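# Place a blue sponge flat on the shelf's top tier

## Task

Put one blue sponge on the upper tier of the shelf so it lies flat; the shelf must not be shifted, any sponges already on it must stay flat and separated from each other, and at the end neither gripper may be in contact with any sponge.

## Robot and tools

Robot: two arms, left_arm and right_arm, each with a two-finger parallel gripper and a wrist camera. Fixed cameras: cam_head_left and cam_head_right; wrist cameras: cam_left_wrist and cam_right_wrist, all 896x504 pixels.

Frames. The scene frame has its origin at table-top height, halfway between the nominal arm bases, +x pointing out over the table, +z up, and left_arm on the +y side (arm names do not match image sides). Calibrated bases in the scene frame: left_arm at (+0.028, +0.365, +0.044) m, right_arm at (+0.028, -0.352, +0.027) m, both nearly unrotated with +z up. Every hand position, velocity, target and wrist-camera pose an arm reports is in that arm's own base frame; head cameras and the table use the scene frame. The reported end_effector_position is the point between the finger pads, roughly 1 cm short of the fingertips; the fingers extend along the gripper's +z and close along its y. Reported positions and orientations can be wrong by a few centimetres, worse at long reach.

Row format (shared by execute_actions and move). One row is a flat list of 14 numbers, each in [-1, 1], always all 14 even if one arm stays still: dx, dy, dz, rx, ry, rz, opening for left_arm, then the same seven for right_arm. dx..dz and rx..rz are offsets, not poses: they are measured from that arm's Hand target at the start of the call/action, along that arm's base axes, with rotation about the Hand target position. Scale: 1.0 = 0.6 m for dx, dy, dz and 1.0 = 180 degrees for the rotation vector (rx, ry, rz). A translation longer than 1.0 is shortened. Opening is absolute, not an offset: +1 fully open (0.094 m), -1 closed. Writing 0 for an arm's opening closes it, so to leave a gripper alone resend its current command (see Tool commands in the result). Six zeros for an arm's pose re-requests its current Hand target.

execute_actions(actions, cameras): actions is a list of actions; each action is a list of up to 15 rows, each row applied for one 1/30 s step; if fewer than 15 rows, the last row is held for the remaining steps. All rows in an action count from the action's starting Hand target, so repeating an offset in a new action moves further. An empty list just returns state and images. cameras selects images: omitted/null/["all"] gives all, [] gives none; an unknown name invalidates the call.

move(target, speed, blend, opening_speed, blocking, cameras): target is one 14-number row or a list of up to 15 rows; every row is an offset from the same starting Hand targets, not from the previous row. Paths are straight lines, all arms finishing together, at least 0.5 s and capped at 10 s. speed is metres per second, 0.002 to 2.9 (default 0.25), one value or one per target; rotation is capped at twice that in rad/s. blend (m) rounds corners between listed targets. opening_speed (0.2 or more, in scale units per second) ramps the fingers; use a slow value when squeezing a sponge. Opening changes on later targets apply only after all arms settle there. blocking=false returns after about 0.5 s while the move continues. Paths ignore obstacles and the other arm; faster moves lag and overshoot more and hit harder, and aiming far past a contact presses harder. Avoid routing a gripper near its own base. The result adds a move: line: done (within 10 mm and 2 degrees), off_target, moving, held, fault; limits=paced means a pose was clipped, limits=held means steps were withheld by a check (e.g. arms getting too close).

wait(seconds 0 to 10): lets time pass while arms keep their last command; a running move continues. stop(): brakes the running move. zoom_image(camera, region=[x0,y0,x1,y1]) enlarges part of that camera's latest image, up to 504x504 pixels, origin top-left. read_manual(section) returns only licence texts. finished_scene(scene) ends the scene irreversibly; call it only once the sponge is placed and both grippers are clear.

Result lines. Hand target is the last commanded (orientation-clipped) pose that the next offsets count from; the gripper often rests a centimetre or more short of it without any contact, and the next command (even zeros) pursues it again. grip_measured shows opening on the command scale; it tracks the command up to the force limit, so it does not reveal first touch; it reads a bit wide when empty. Joint velocities saying within noise means the arm is still. Joint torques include gravity, have fixed offsets and noise, and joints 1 to 3 wrap sign beyond ±28 N m. Step readings of end_effector_position appear only for execute_actions.

Control limits: each step the commanded orientation is clipped to within 40 degrees of the measured one, and position is favoured when both cannot be reached. A blocked arm keeps pushing until commanded back past its gripper.

Cautions: nothing may fall off the table or be left off it. Avoid dropping the sponge, releasing it while moving, fast impacts and hard pushes, and any clash or squeeze between the two arms (including one gripper closing on the other's fingers), which can end the scene. Release by commanding an opening well above grip_measured, then lift away. Holding loads, stretched poses or pushing against unreachable targets heat motors: a MOTOR HOT line appears at 75 °C, at 90 °C the arm folds and stops working, at 100 °C it goes limp.

Each tool is called after "Request:" by a JSON object that holds its "op" and its "data", one argument or row to a line.

## Session

Request:
{"op": "execute_actions", "data": {
  "actions": []
}}

Scene clock: 0.00 s.
left_arm: end_effector_position=(+0.3102, -0.1452, +0.3743) grip_measured=+1.000 end_effector_quat_wxyz=(+0.489, +0.133, +0.768, -0.392) | right_arm: end_effector_position=(+0.3785, +0.1166, +0.4235) grip_measured=+1.000 end_effector_quat_wxyz=(+0.661, -0.108, +0.741, -0.040)
Joint positions: left_arm=[-0.08 1.058 1.159 -0.397 0.745 -0.301 0.094] | right_arm=[0.462 1.188 1.318 -0.262 0.375 -0.157 0.094]
Joint velocities: within noise
Joint torques (N m): no reading
Motor temperatures (°C): left_arm=[26 28 31 25 24 27 28] | right_arm=[28 32 27 27 27 28 28]
Heat: left arm: 31 °C; right arm: 32 °C.
Hand target: left_arm +0.3047, -0.1459, +0.3923; +0.510, +0.148, +0.752, -0.391 | right_arm +0.3731, +0.1127, +0.4403; +0.677, -0.096, +0.729, -0.035
Tool commands: left_gripper/opening=+1.0 right_gripper/opening=+1.0

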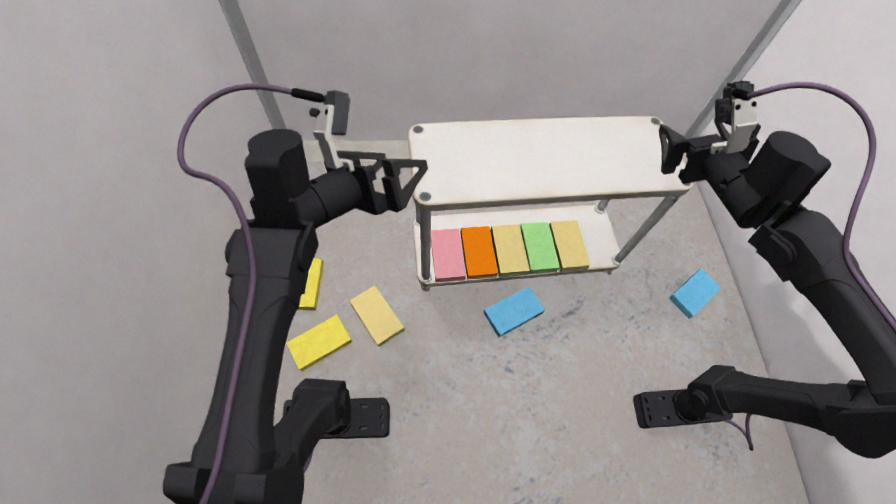

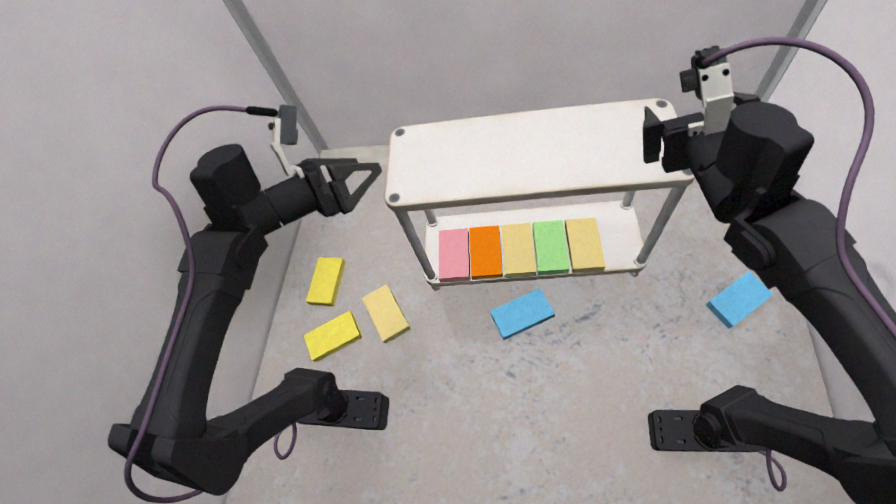

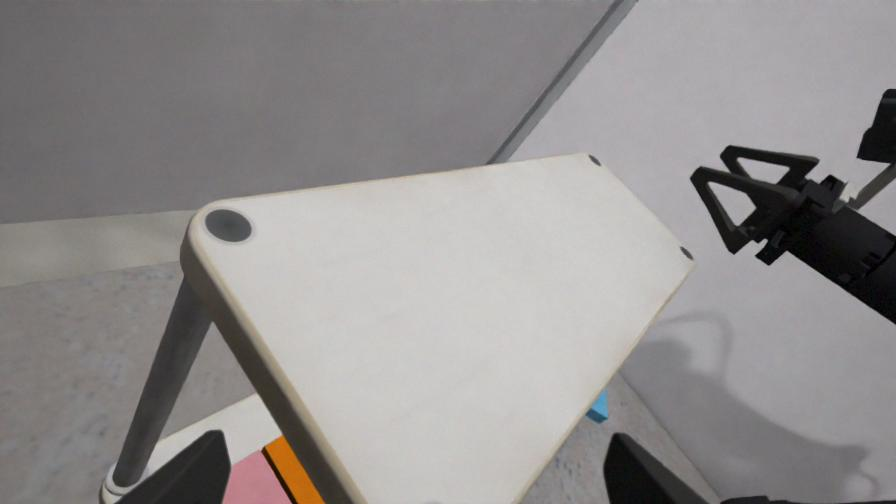

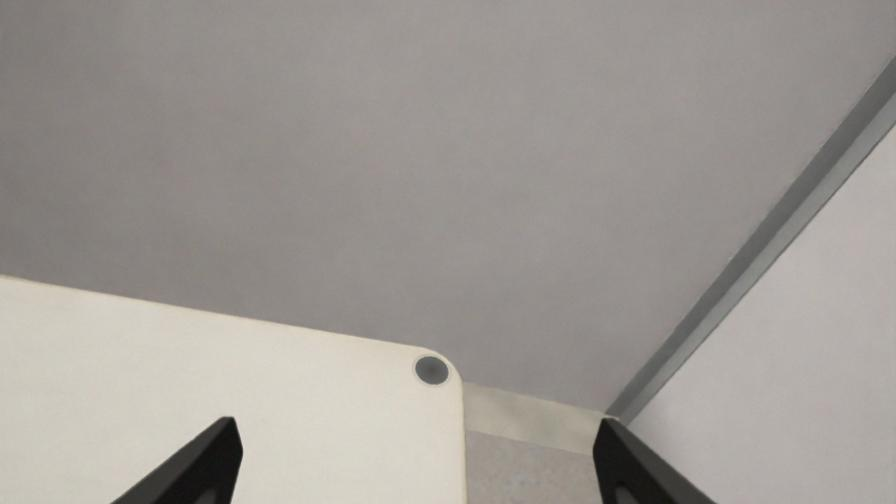

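Request:
{"op": "zoom_image", "data": {
  "camera": "cam_head_left",
  "region": [200, 220, 704, 504]
}}

Request:
{"op": "zoom_image", "data": {
  "camera": "cam_head_left",
  "region": [392, 90, 896, 374]
}}

Request:
{"op": "zoom_image", "data": {
  "camera": "cam_head_right",
  "region": [360, 90, 864, 374]
}}

Scaled by 1.000.

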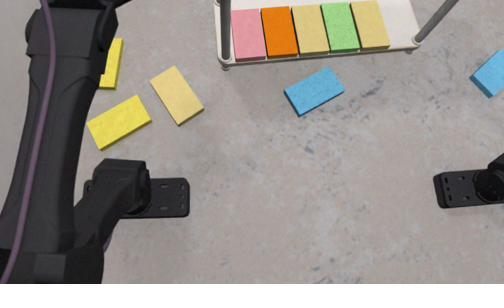

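Scaled by 1.000.

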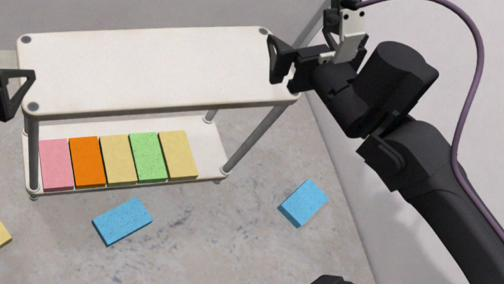

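Scaled by 1.000.

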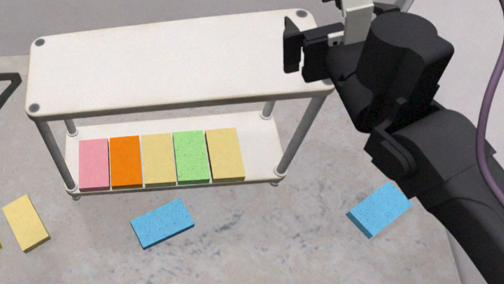

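Request:
{"op": "zoom_image", "data": {
  "camera": "cam_head_left",
  "region": [400, 200, 740, 390]
}}

Request:
{"op": "zoom_image", "data": {
  "camera": "cam_head_left",
  "region": [270, 370, 410, 450]
}}

Request:
{"op": "zoom_image", "data": {
  "camera": "cam_head_left",
  "region": [620, 360, 760, 440]
}}

Request:
{"op": "zoom_image", "data": {
  "camera": "cam_head_right",
  "region": [270, 370, 410, 450]
}}

Request:
{"op": "zoom_image", "data": {
  "camera": "cam_head_right",
  "region": [620, 380, 760, 460]
}}

Scaled by 1.482 from the camera's 896x504 image, which has a finer 1280x720 frame.

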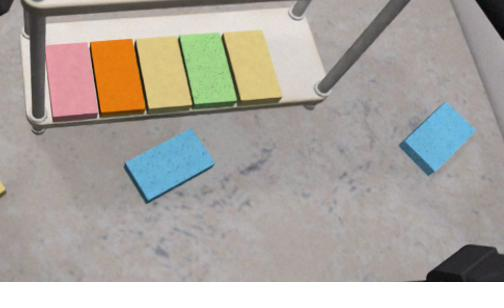

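Scaled by 3.600 from the camera's 896x504 image, which has a finer 1280x720 frame.

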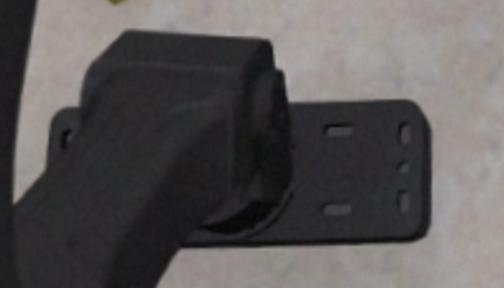

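Scaled by 3.600 from the camera's 896x504 image, which has a finer 1280x720 frame.

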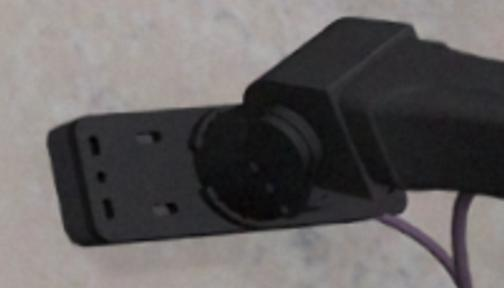

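Scaled by 3.600 from the camera's 896x504 image, which has a finer 1280x720 frame.

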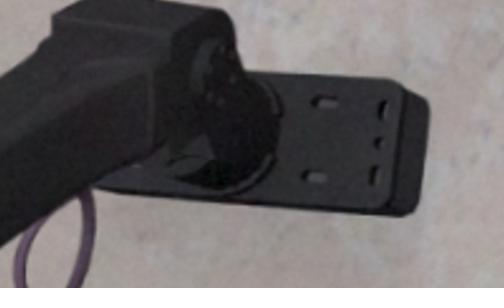

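Scaled by 3.600 from the camera's 896x504 image, which has a finer 1280x720 frame.

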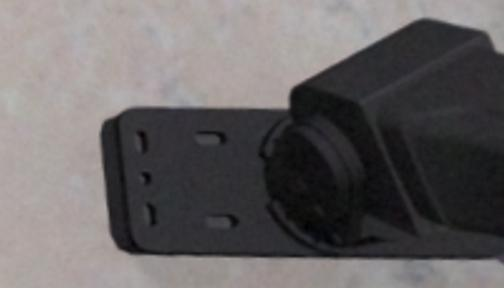

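Request:
{"op": "zoom_image", "data": {
  "camera": "cam_head_left",
  "region": [190, 0, 330, 140]
}}

Request:
{"op": "zoom_image", "data": {
  "camera": "cam_head_left",
  "region": [680, 0, 820, 140]
}}

Request:
{"op": "zoom_image", "data": {
  "camera": "cam_head_right",
  "region": [210, 0, 350, 140]
}}

Request:
{"op": "zoom_image", "data": {
  "camera": "cam_head_right",
  "region": [720, 0, 860, 140]
}}

Scaled by 3.600 from the camera's 896x504 image, which has a finer 1280x720 frame.

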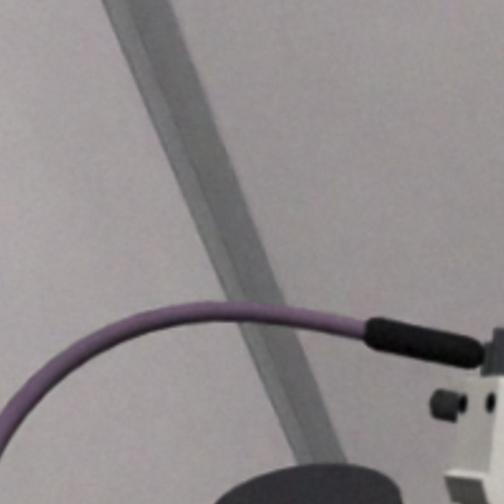

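Scaled by 3.600 from the camera's 896x504 image, which has a finer 1280x720 frame.

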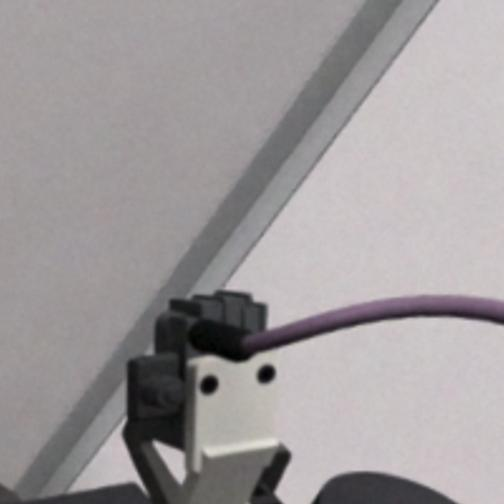

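Scaled by 3.600 from the camera's 896x504 image, which has a finer 1280x720 frame.

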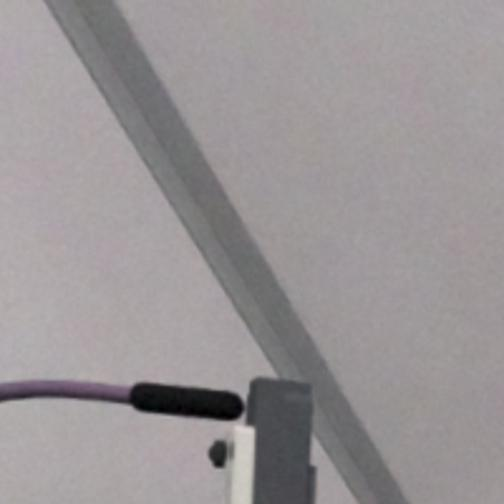

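Scaled by 3.600 from the camera's 896x504 image, which has a finer 1280x720 frame.

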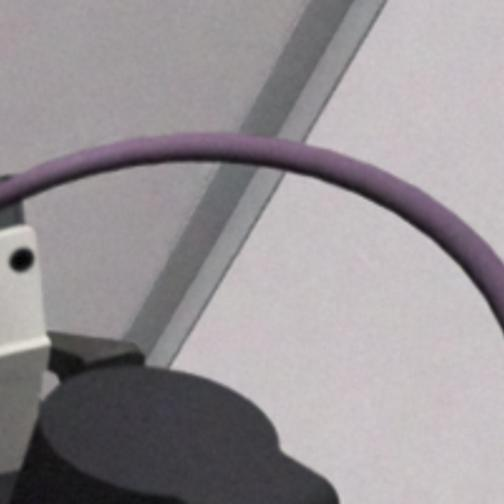

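Request:
{"op": "zoom_image", "data": {
  "camera": "cam_head_left",
  "region": [310, 110, 450, 230]
}}

Request:
{"op": "zoom_image", "data": {
  "camera": "cam_head_left",
  "region": [640, 90, 780, 210]
}}

Request:
{"op": "zoom_image", "data": {
  "camera": "cam_head_right",
  "region": [290, 110, 430, 230]
}}

Request:
{"op": "zoom_image", "data": {
  "camera": "cam_head_right",
  "region": [620, 70, 760, 190]
}}

Scaled by 3.600 from the camera's 896x504 image, which has a finer 1280x720 frame.

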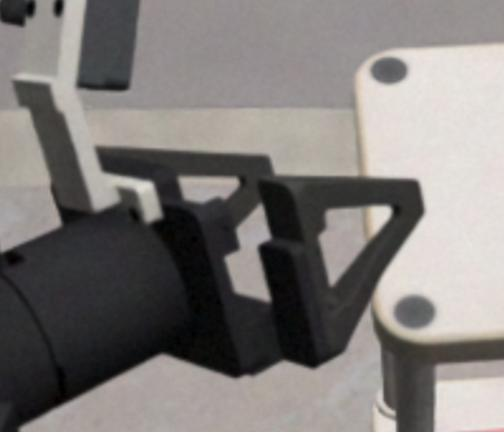

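Scaled by 3.600 from the camera's 896x504 image, which has a finer 1280x720 frame.

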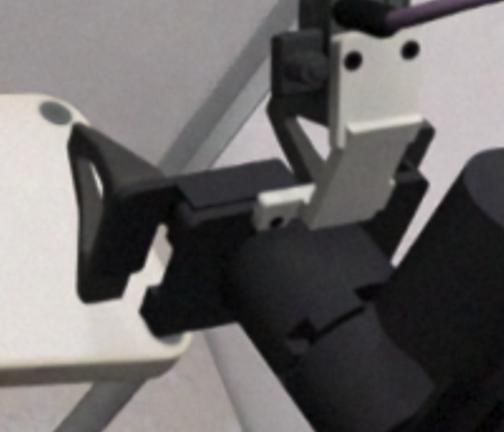

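Scaled by 3.600 from the camera's 896x504 image, which has a finer 1280x720 frame.

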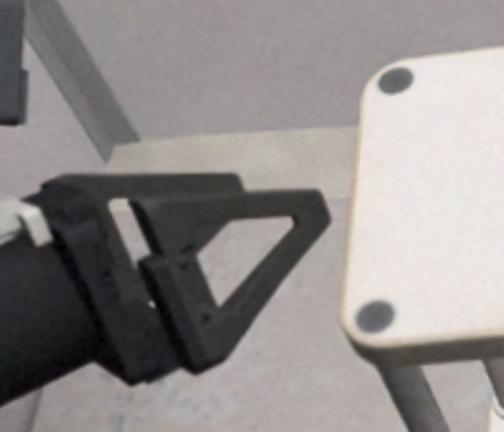

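Scaled by 3.600 from the camera's 896x504 image, which has a finer 1280x720 frame.

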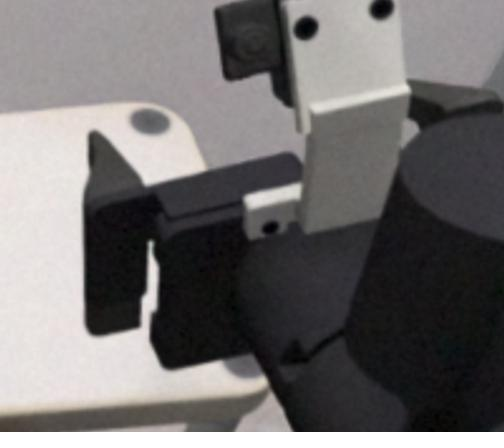

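Request:
{"op": "move", "data": {
  "target": [
    [-0.1412, -0.1568, 0.0462, 0.2117, -0.0232, -0.1509, 1.0, 0, 0, 0, 0, 0, 0, 1.0],
    [-0.2028, -0.2438, -0.5455, 0.2117, -0.0232, -0.1509, 1.0, 0, 0, 0, 0, 0, 0, 1.0]
  ],
  "speed": 0.25,
  "blend": [0.03, 0]
}}

Scene clock: 21.90 s.
left_arm: end_effector_position=(+0.1839, -0.2860, +0.0605) grip_measured=+1.000 end_effector_quat_wxyz=(+0.339, +0.490, +0.773, -0.217) | right_arm: end_effector_position=(+0.3785, +0.1166, +0.4235) grip_measured=+1.000 end_effector_quat_wxyz=(+0.661, -0.108, +0.741, -0.040)
Joint positions: left_arm=[-0.919 1.314 0.462 0.097 0.159 0.142 0.094] | right_arm=[0.462 1.188 1.318 -0.262 0.375 -0.157 0.094]
Joint velocities: within noise
Joint torques (N m): left_arm=[-0.62 -2.43 3.7 1.96 -0.03 -0.08] | right_arm=[-0.1 -4.49 6.74 2.2 -0.01 0.01]
Motor temperatures (°C): left_arm=[26 28 34 28 24 27 28] | right_arm=[28 33 28 34 27 28 28]
Heat: left arm: 34 °C; right arm: 34 °C.
Hand target: left_arm +0.1830, -0.2921, +0.0650; +0.357, +0.488, +0.763, -0.228 | right_arm +0.3731, +0.1127, +0.4403; +0.677, -0.096, +0.729, -0.035
Off the commanded pose: left_arm 0.008 m, 3 deg | right_arm 0.018 m, 3 deg.
move: off_target (left_arm, right_arm)

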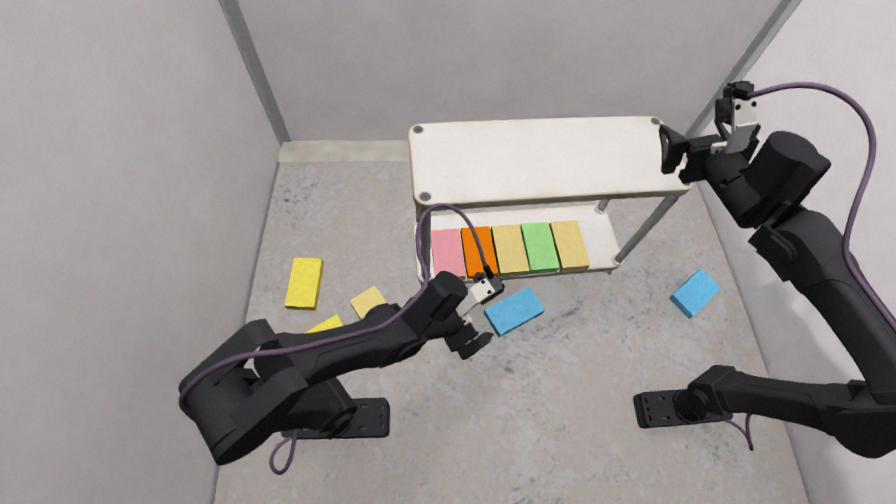

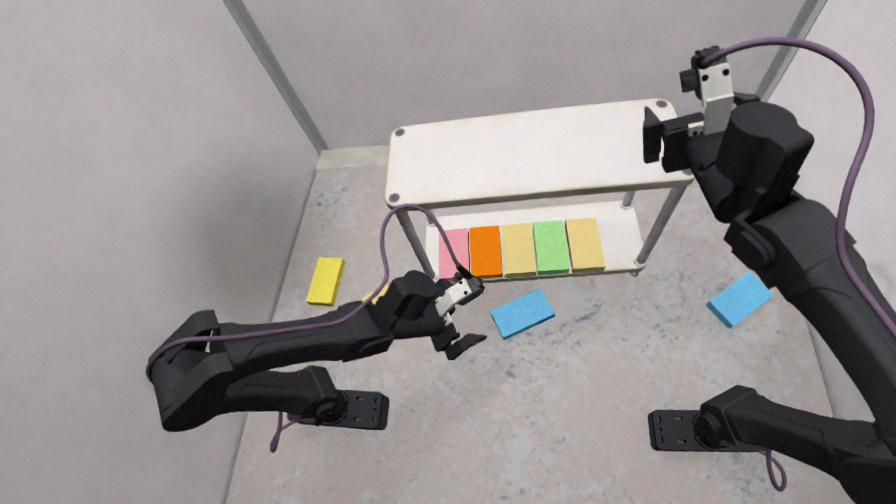

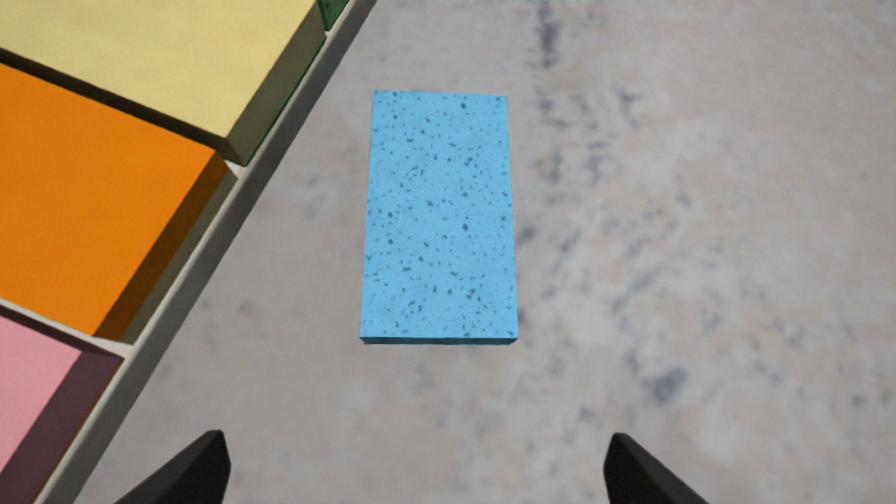

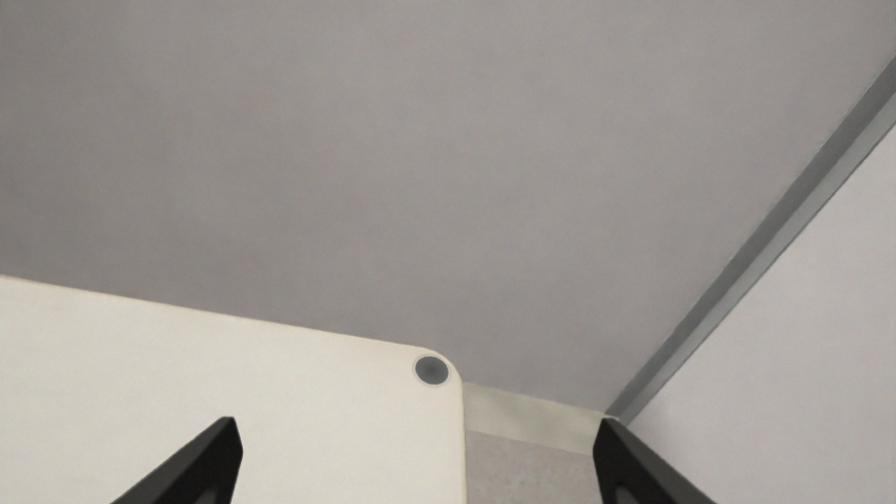

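Request:
{"op": "zoom_image", "data": {
  "camera": "cam_head_left",
  "region": [435, 265, 575, 365]
}}

Request:
{"op": "zoom_image", "data": {
  "camera": "cam_head_right",
  "region": [430, 265, 570, 365]
}}

Request:
{"op": "zoom_image", "data": {
  "camera": "cam_left_wrist",
  "region": [300, 60, 580, 360]
}}

Scaled by 3.600 from the camera's 896x504 image, which has a finer 1280x720 frame.

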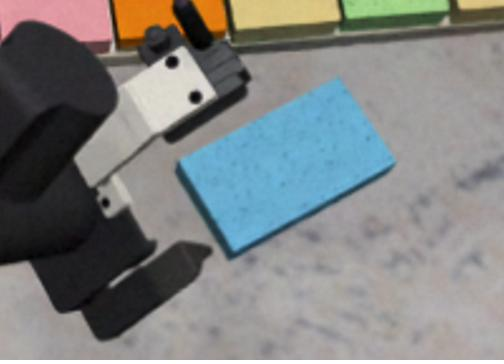

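Scaled by 3.600 from the camera's 896x504 image, which has a finer 1280x720 frame.

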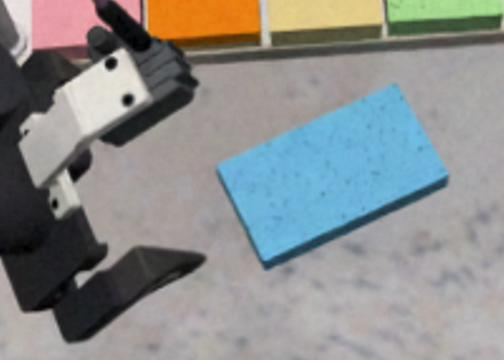

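Scaled by 1.680 from the camera's 896x504 image, which has a finer 1280x720 frame.

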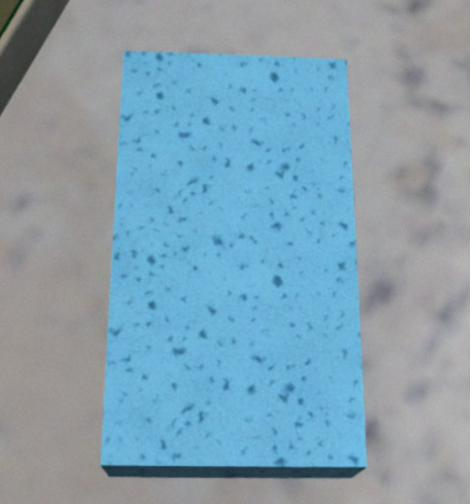

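Request:
{"op": "zoom_image", "data": {
  "camera": "cam_left_wrist",
  "region": [100, 400, 380, 504]
}}

Request:
{"op": "zoom_image", "data": {
  "camera": "cam_left_wrist",
  "region": [480, 400, 760, 504]
}}

Scaled by 1.800 from the camera's 896x504 image, which has a finer 1280x720 frame.

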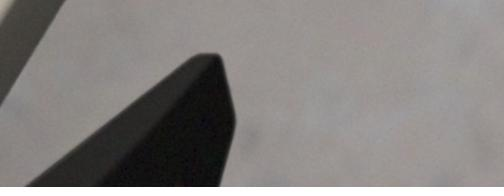

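Scaled by 1.800 from the camera's 896x504 image, which has a finer 1280x720 frame.

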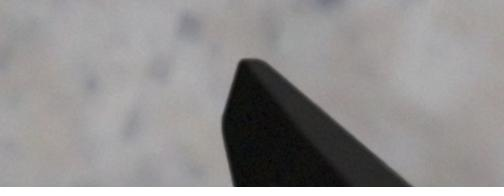

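Request:
{"op": "move", "data": {
  "target": [
    [0.0415, -0.0958, -0.0928, 0, 0, 0.0067, 1.0, 0, 0, 0, 0, 0, 0, 1.0]
  ],
  "speed": 0.12,
  "cameras": ["cam_left_wrist", "cam_head_left", "cam_head_right"]
}}

Scene clock: 28.83 s.
left_arm: end_effector_position=(+0.1961, -0.3239, -0.0135) grip_measured=+1.000 end_effector_quat_wxyz=(+0.318, +0.488, +0.787, -0.202) | right_arm: end_effector_position=(+0.3785, +0.1166, +0.4235) grip_measured=+1.000 end_effector_quat_wxyz=(+0.661, -0.108, +0.741, -0.040)
Joint positions: left_arm=[-0.984 1.765 0.521 0.441 0.096 0.087 0.094] | right_arm=[0.462 1.188 1.318 -0.262 0.375 -0.157 0.094]
Joint velocities: within noise
Joint torques (N m): left_arm=[-0.44 -4.48 6.9 1.9 -0.05 -0.08] | right_arm=[-0.09 -4.49 6.75 2.2 -0.01 0.01]
Motor temperatures (°C): left_arm=[26 28 33 29 24 27 28] | right_arm=[28 33 28 35 27 28 28]
Heat: left arm: 33 °C; right arm: 35 °C.
Hand target: left_arm +0.2079, -0.3496, +0.0093; +0.359, +0.480, +0.769, -0.224 | right_arm +0.3731, +0.1127, +0.4403; +0.677, -0.096, +0.729, -0.035
Off the commanded pose: left_arm 0.036 m, 6 deg | right_arm 0.018 m, 3 deg.
move: off_target (left_arm, right_arm)
Images, in order (width x height): cam_head_left 896x504, cam_head_right 896x504, cam_left_wrist 896x504.

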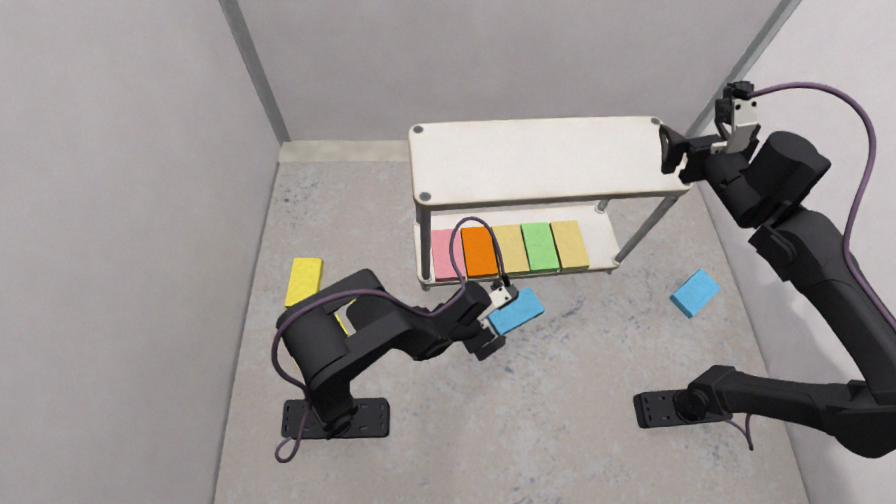

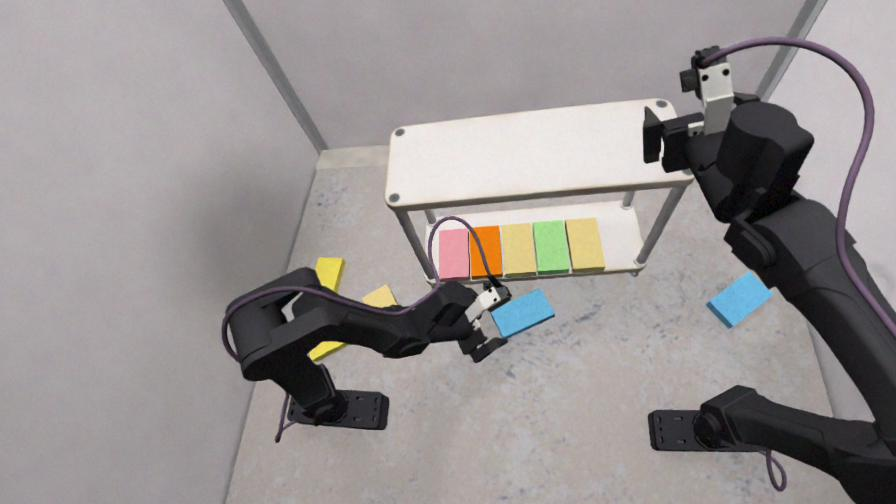

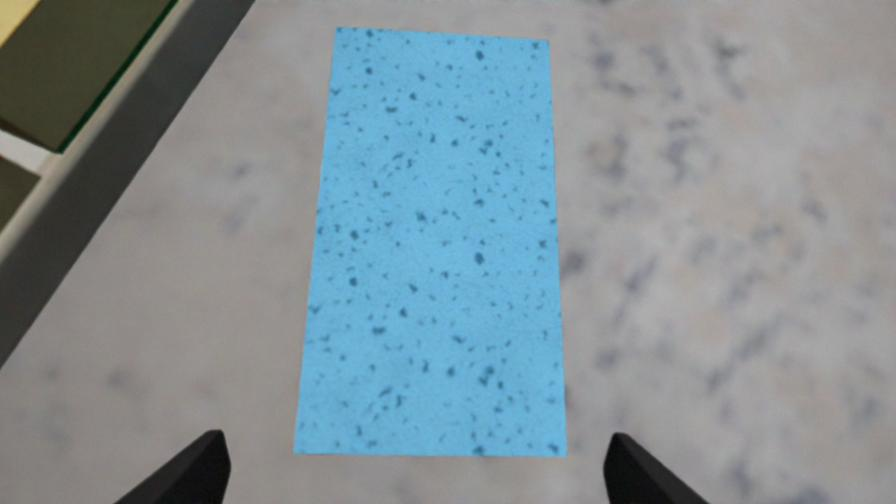

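Request:
{"op": "move", "data": {
  "target": [
    [0.0383, -0.0925, 0.0392, -0.0275, -0.0133, 0, 1.0, 0, 0, 0, 0, 0, 0, 1.0]
  ],
  "speed": 0.12,
  "cameras": ["cam_left_wrist", "cam_head_left"]
}}

Scene clock: 31.97 s.
left_arm: end_effector_position=(+0.2217, -0.3813, +0.0084) grip_measured=+1.000 end_effector_quat_wxyz=(+0.357, +0.478, +0.770, -0.225) | right_arm: end_effector_position=(+0.3785, +0.1166, +0.4235) grip_measured=+1.000 end_effector_quat_wxyz=(+0.661, -0.108, +0.741, -0.040)
Joint positions: left_arm=[-1.015 1.879 0.713 0.464 0.079 0.061 0.094] | right_arm=[0.462 1.188 1.318 -0.262 0.375 -0.157 0.094]
Joint velocities: within noise
Joint torques (N m): left_arm=[-0.39 -5.75 7.24 2 -0.05 -0.08] | right_arm=[-0.09 -4.51 6.75 2.19 -0.01 0.01]
Motor temperatures (°C): left_arm=[26 28 33 30 24 27 28] | right_arm=[28 33 28 35 27 28 28]
Heat: left arm: 33 °C; right arm: 35 °C.
Hand target: left_arm +0.2309, -0.4051, +0.0329; +0.395, +0.468, +0.751, -0.247 | right_arm +0.3731, +0.1127, +0.4403; +0.677, -0.096, +0.729, -0.035
Off the commanded pose: left_arm 0.035 m, 6 deg | right_arm 0.018 m, 3 deg.
move: off_target (left_arm, right_arm)
Images, in order (width x height): cam_head_left 896x504, cam_left_wrist 896x504.

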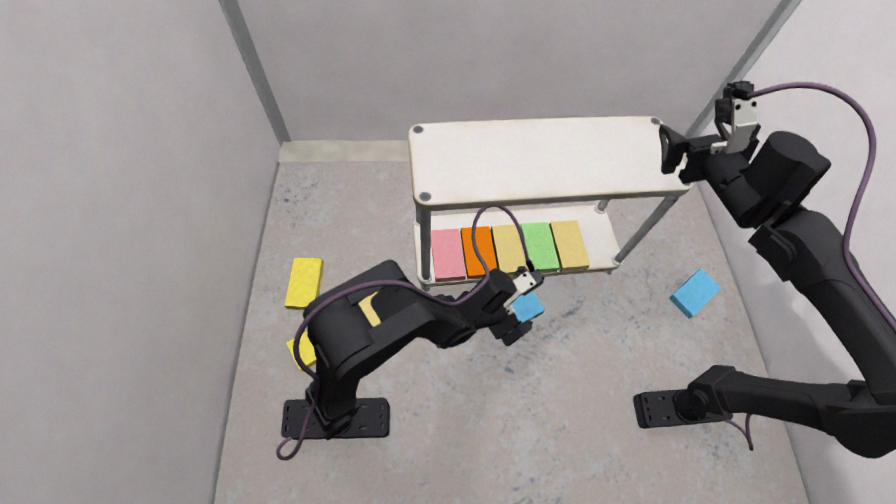

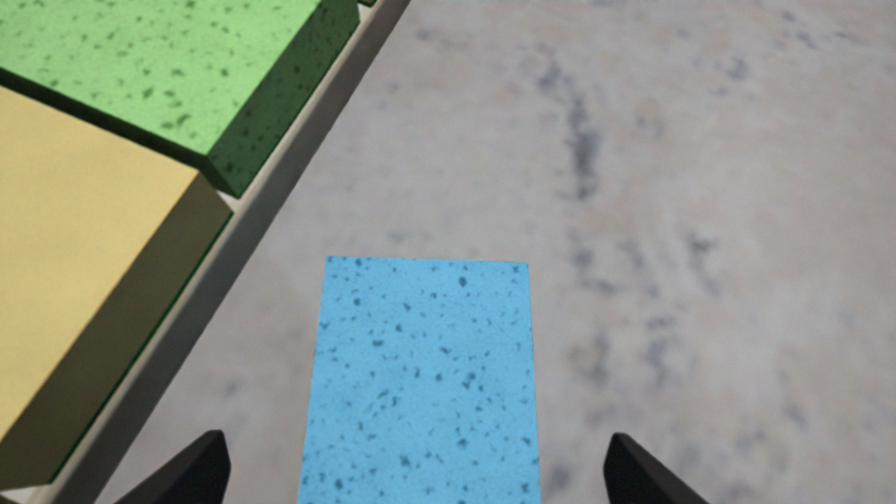

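Request:
{"op": "move", "data": {
  "target": [
    [0.0033, -0.0067, -0.0567, 0, 0, 0, 1.0, 0, 0, 0, 0, 0, 0, 1.0]
  ],
  "speed": 0.08,
  "cameras": ["cam_left_wrist", "cam_head_left", "cam_head_right"]
}}

Scene clock: 34.00 s.
left_arm: end_effector_position=(+0.2244, -0.3851, -0.0232) grip_measured=+1.000 end_effector_quat_wxyz=(+0.357, +0.476, +0.772, -0.225) | right_arm: end_effector_position=(+0.3785, +0.1166, +0.4235) grip_measured=+1.000 end_effector_quat_wxyz=(+0.661, -0.108, +0.741, -0.040)
Joint positions: left_arm=[-1.015 2.014 0.713 0.599 0.077 0.055 0.094] | right_arm=[0.462 1.188 1.318 -0.262 0.375 -0.157 0.094]
Joint velocities: within noise
Joint torques (N m): left_arm=[-0.51 -5.97 6.43 2.04 -0.09 -0.08] | right_arm=[-0.1 -4.51 6.75 2.2 -0.01 0.01]
Motor temperatures (°C): left_arm=[26 29 34 30 24 27 28] | right_arm=[28 33 29 35 27 28 28]
Heat: left arm: 34 °C; right arm: 35 °C.
Hand target: left_arm +0.2328, -0.4091, -0.0012; +0.395, +0.468, +0.751, -0.247 | right_arm +0.3731, +0.1127, +0.4403; +0.677, -0.096, +0.729, -0.035
Off the commanded pose: left_arm 0.034 m, 6 deg | right_arm 0.018 m, 3 deg.
move: off_target (left_arm, right_arm)
Images, in order (width x height): cam_head_left 896x504, cam_head_right 896x504, cam_left_wrist 896x504.

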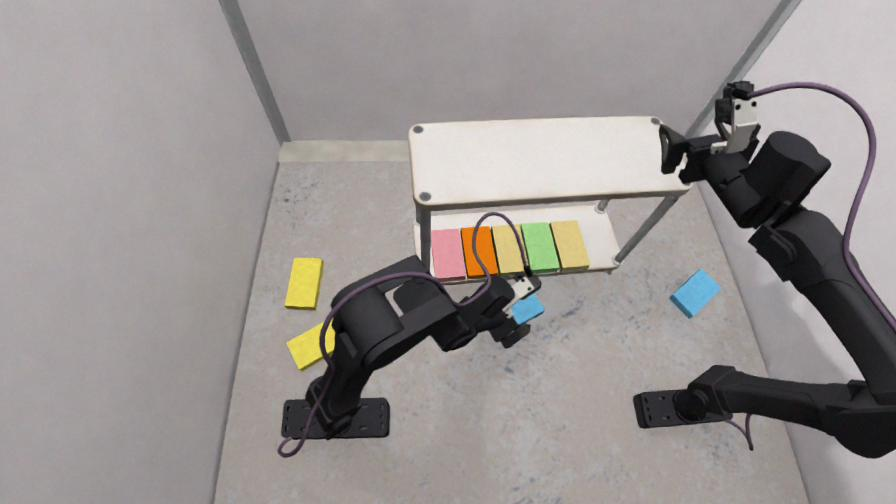

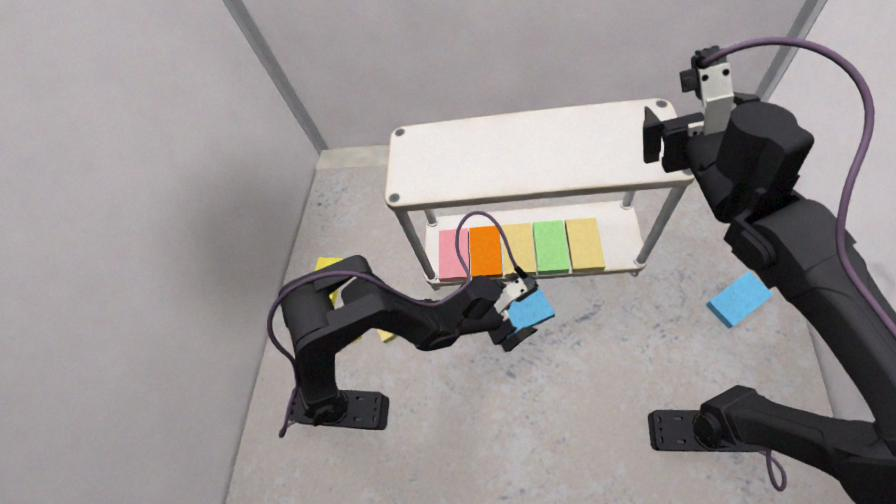

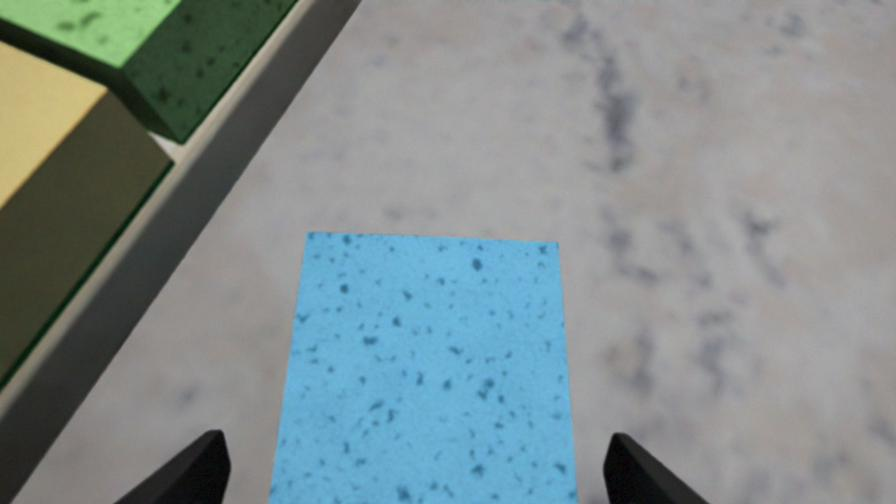

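Request:
{"op": "zoom_image", "data": {
  "camera": "cam_head_left",
  "region": [460, 265, 580, 365]
}}

Request:
{"op": "zoom_image", "data": {
  "camera": "cam_head_right",
  "region": [460, 265, 580, 365]
}}

Request:
{"op": "zoom_image", "data": {
  "camera": "cam_left_wrist",
  "region": [180, 390, 460, 504]
}}

Request:
{"op": "zoom_image", "data": {
  "camera": "cam_left_wrist",
  "region": [440, 390, 720, 504]
}}

Scaled by 4.200 from the camera's 896x504 image, which has a finer 1280x720 frame.

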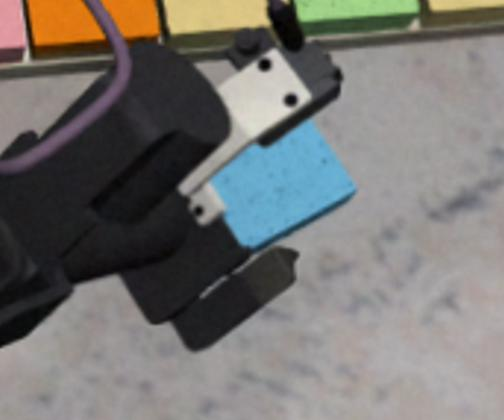

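Scaled by 4.200 from the camera's 896x504 image, which has a finer 1280x720 frame.

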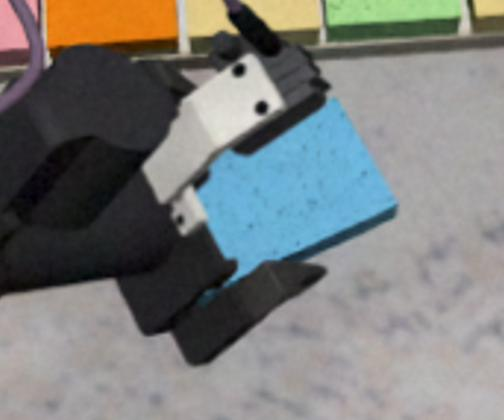

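Scaled by 1.800 from the camera's 896x504 image, which has a finer 1280x720 frame.

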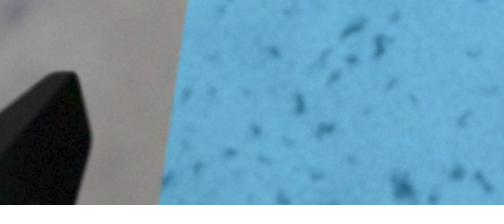

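Scaled by 1.800 from the camera's 896x504 image, which has a finer 1280x720 frame.

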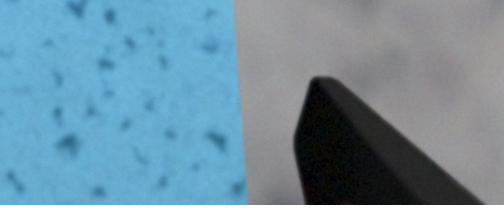

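Request:
{"op": "move", "data": {
  "target": [
    [0, 0, 0, 0, 0, 0, 0.3, 0, 0, 0, 0, 0, 0, 1.0]
  ],
  "speed": 0.08,
  "opening_speed": 0.6,
  "cameras": ["cam_left_wrist", "cam_head_right"]
}}

Scene clock: 39.93 s.
left_arm: end_effector_position=(+0.2248, -0.3857, -0.0223) grip_measured=+0.346 end_effector_quat_wxyz=(+0.358, +0.473, +0.772, -0.227) | right_arm: end_effector_position=(+0.3785, +0.1166, +0.4235) grip_measured=+1.000 end_effector_quat_wxyz=(+0.661, -0.108, +0.741, -0.040)
Joint positions: left_arm=[-1.015 2.014 0.713 0.604 0.077 0.048 0.063] | right_arm=[0.462 1.188 1.318 -0.262 0.375 -0.157 0.094]
Joint velocities: within noise
Joint torques (N m): left_arm=[-0.51 -5.96 6.48 2.01 -0.06 -0.06] | right_arm=[-0.09 -4.51 6.75 2.2 -0.01 0.01]
Motor temperatures (°C): left_arm=[26 29 34 30 24 27 28] | right_arm=[28 33 29 36 27 28 28]
Heat: left arm: 34 °C; right arm: 36 °C.
Hand target: left_arm +0.2328, -0.4091, -0.0012; +0.395, +0.468, +0.751, -0.247 | right_arm +0.3731, +0.1127, +0.4403; +0.677, -0.096, +0.729, -0.035
Off the commanded pose: left_arm 0.033 m, 5 deg | right_arm 0.018 m, 3 deg.
move: off_target (left_arm, right_arm)
Images, in order (width x height): cam_head_right 896x504, cam_left_wrist 896x504.

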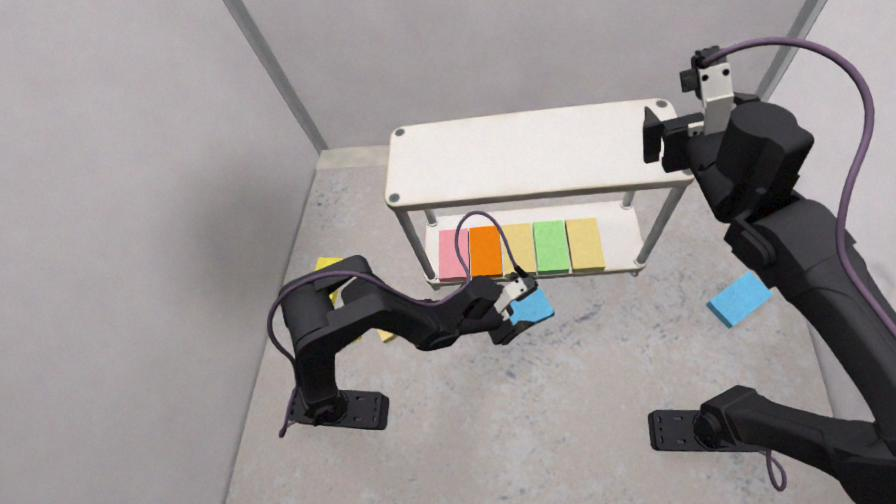

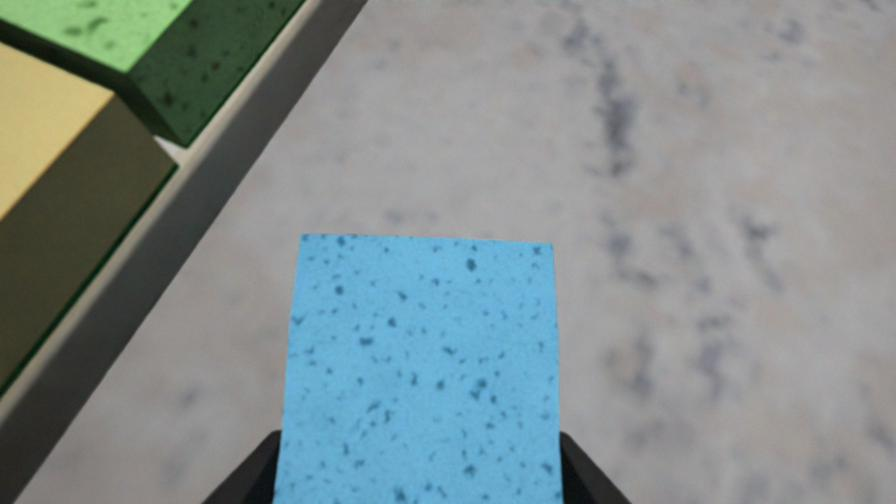

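Request:
{"op": "move", "data": {
  "target": [
    [-0.02, 0.03, 0.1, 0, 0, 0, 0.27, 0, 0, 0, 0, 0, 0, 1.0]
  ],
  "speed": 0.12,
  "cameras": ["cam_left_wrist", "cam_head_left"]
}}

Scene clock: 42.73 s.
left_arm: end_effector_position=(+0.2255, -0.3885, +0.0482) grip_measured=+0.343 end_effector_quat_wxyz=(+0.393, +0.465, +0.755, -0.244) | right_arm: end_effector_position=(+0.3785, +0.1166, +0.4235) grip_measured=+1.000 end_effector_quat_wxyz=(+0.661, -0.108, +0.741, -0.040)
Joint positions: left_arm=[-1.018 1.784 0.713 0.461 0.074 0.048 0.063] | right_arm=[0.462 1.188 1.318 -0.262 0.375 -0.157 0.094]
Joint velocities: within noise
Joint torques (N m): left_arm=[-0.47 -8.06 4.98 1.24 -0.07 -0.07] | right_arm=[-0.09 -4.51 6.75 2.2 -0.01 0.01]
Motor temperatures (°C): left_arm=[26 29 34 30 24 27 28] | right_arm=[28 33 29 36 27 28 28]
Heat: left arm: 34 °C; right arm: 36 °C.
Hand target: left_arm +0.2208, -0.3911, +0.0588; +0.395, +0.468, +0.751, -0.247 | right_arm +0.3731, +0.1127, +0.4403; +0.677, -0.096, +0.729, -0.035
Off the commanded pose: left_arm 0.012 m, 1 deg | right_arm 0.018 m, 3 deg.
move: off_target (left_arm, right_arm)
Images, in order (width x height): cam_head_left 896x504, cam_left_wrist 896x504.

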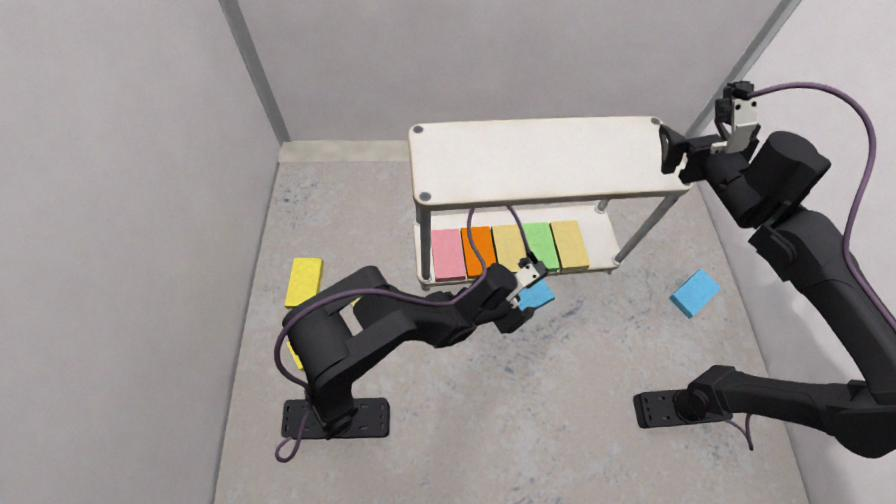

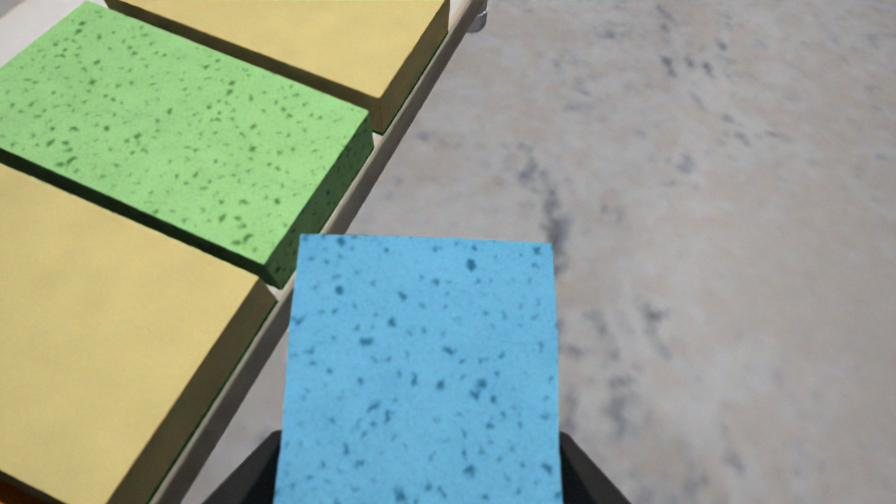

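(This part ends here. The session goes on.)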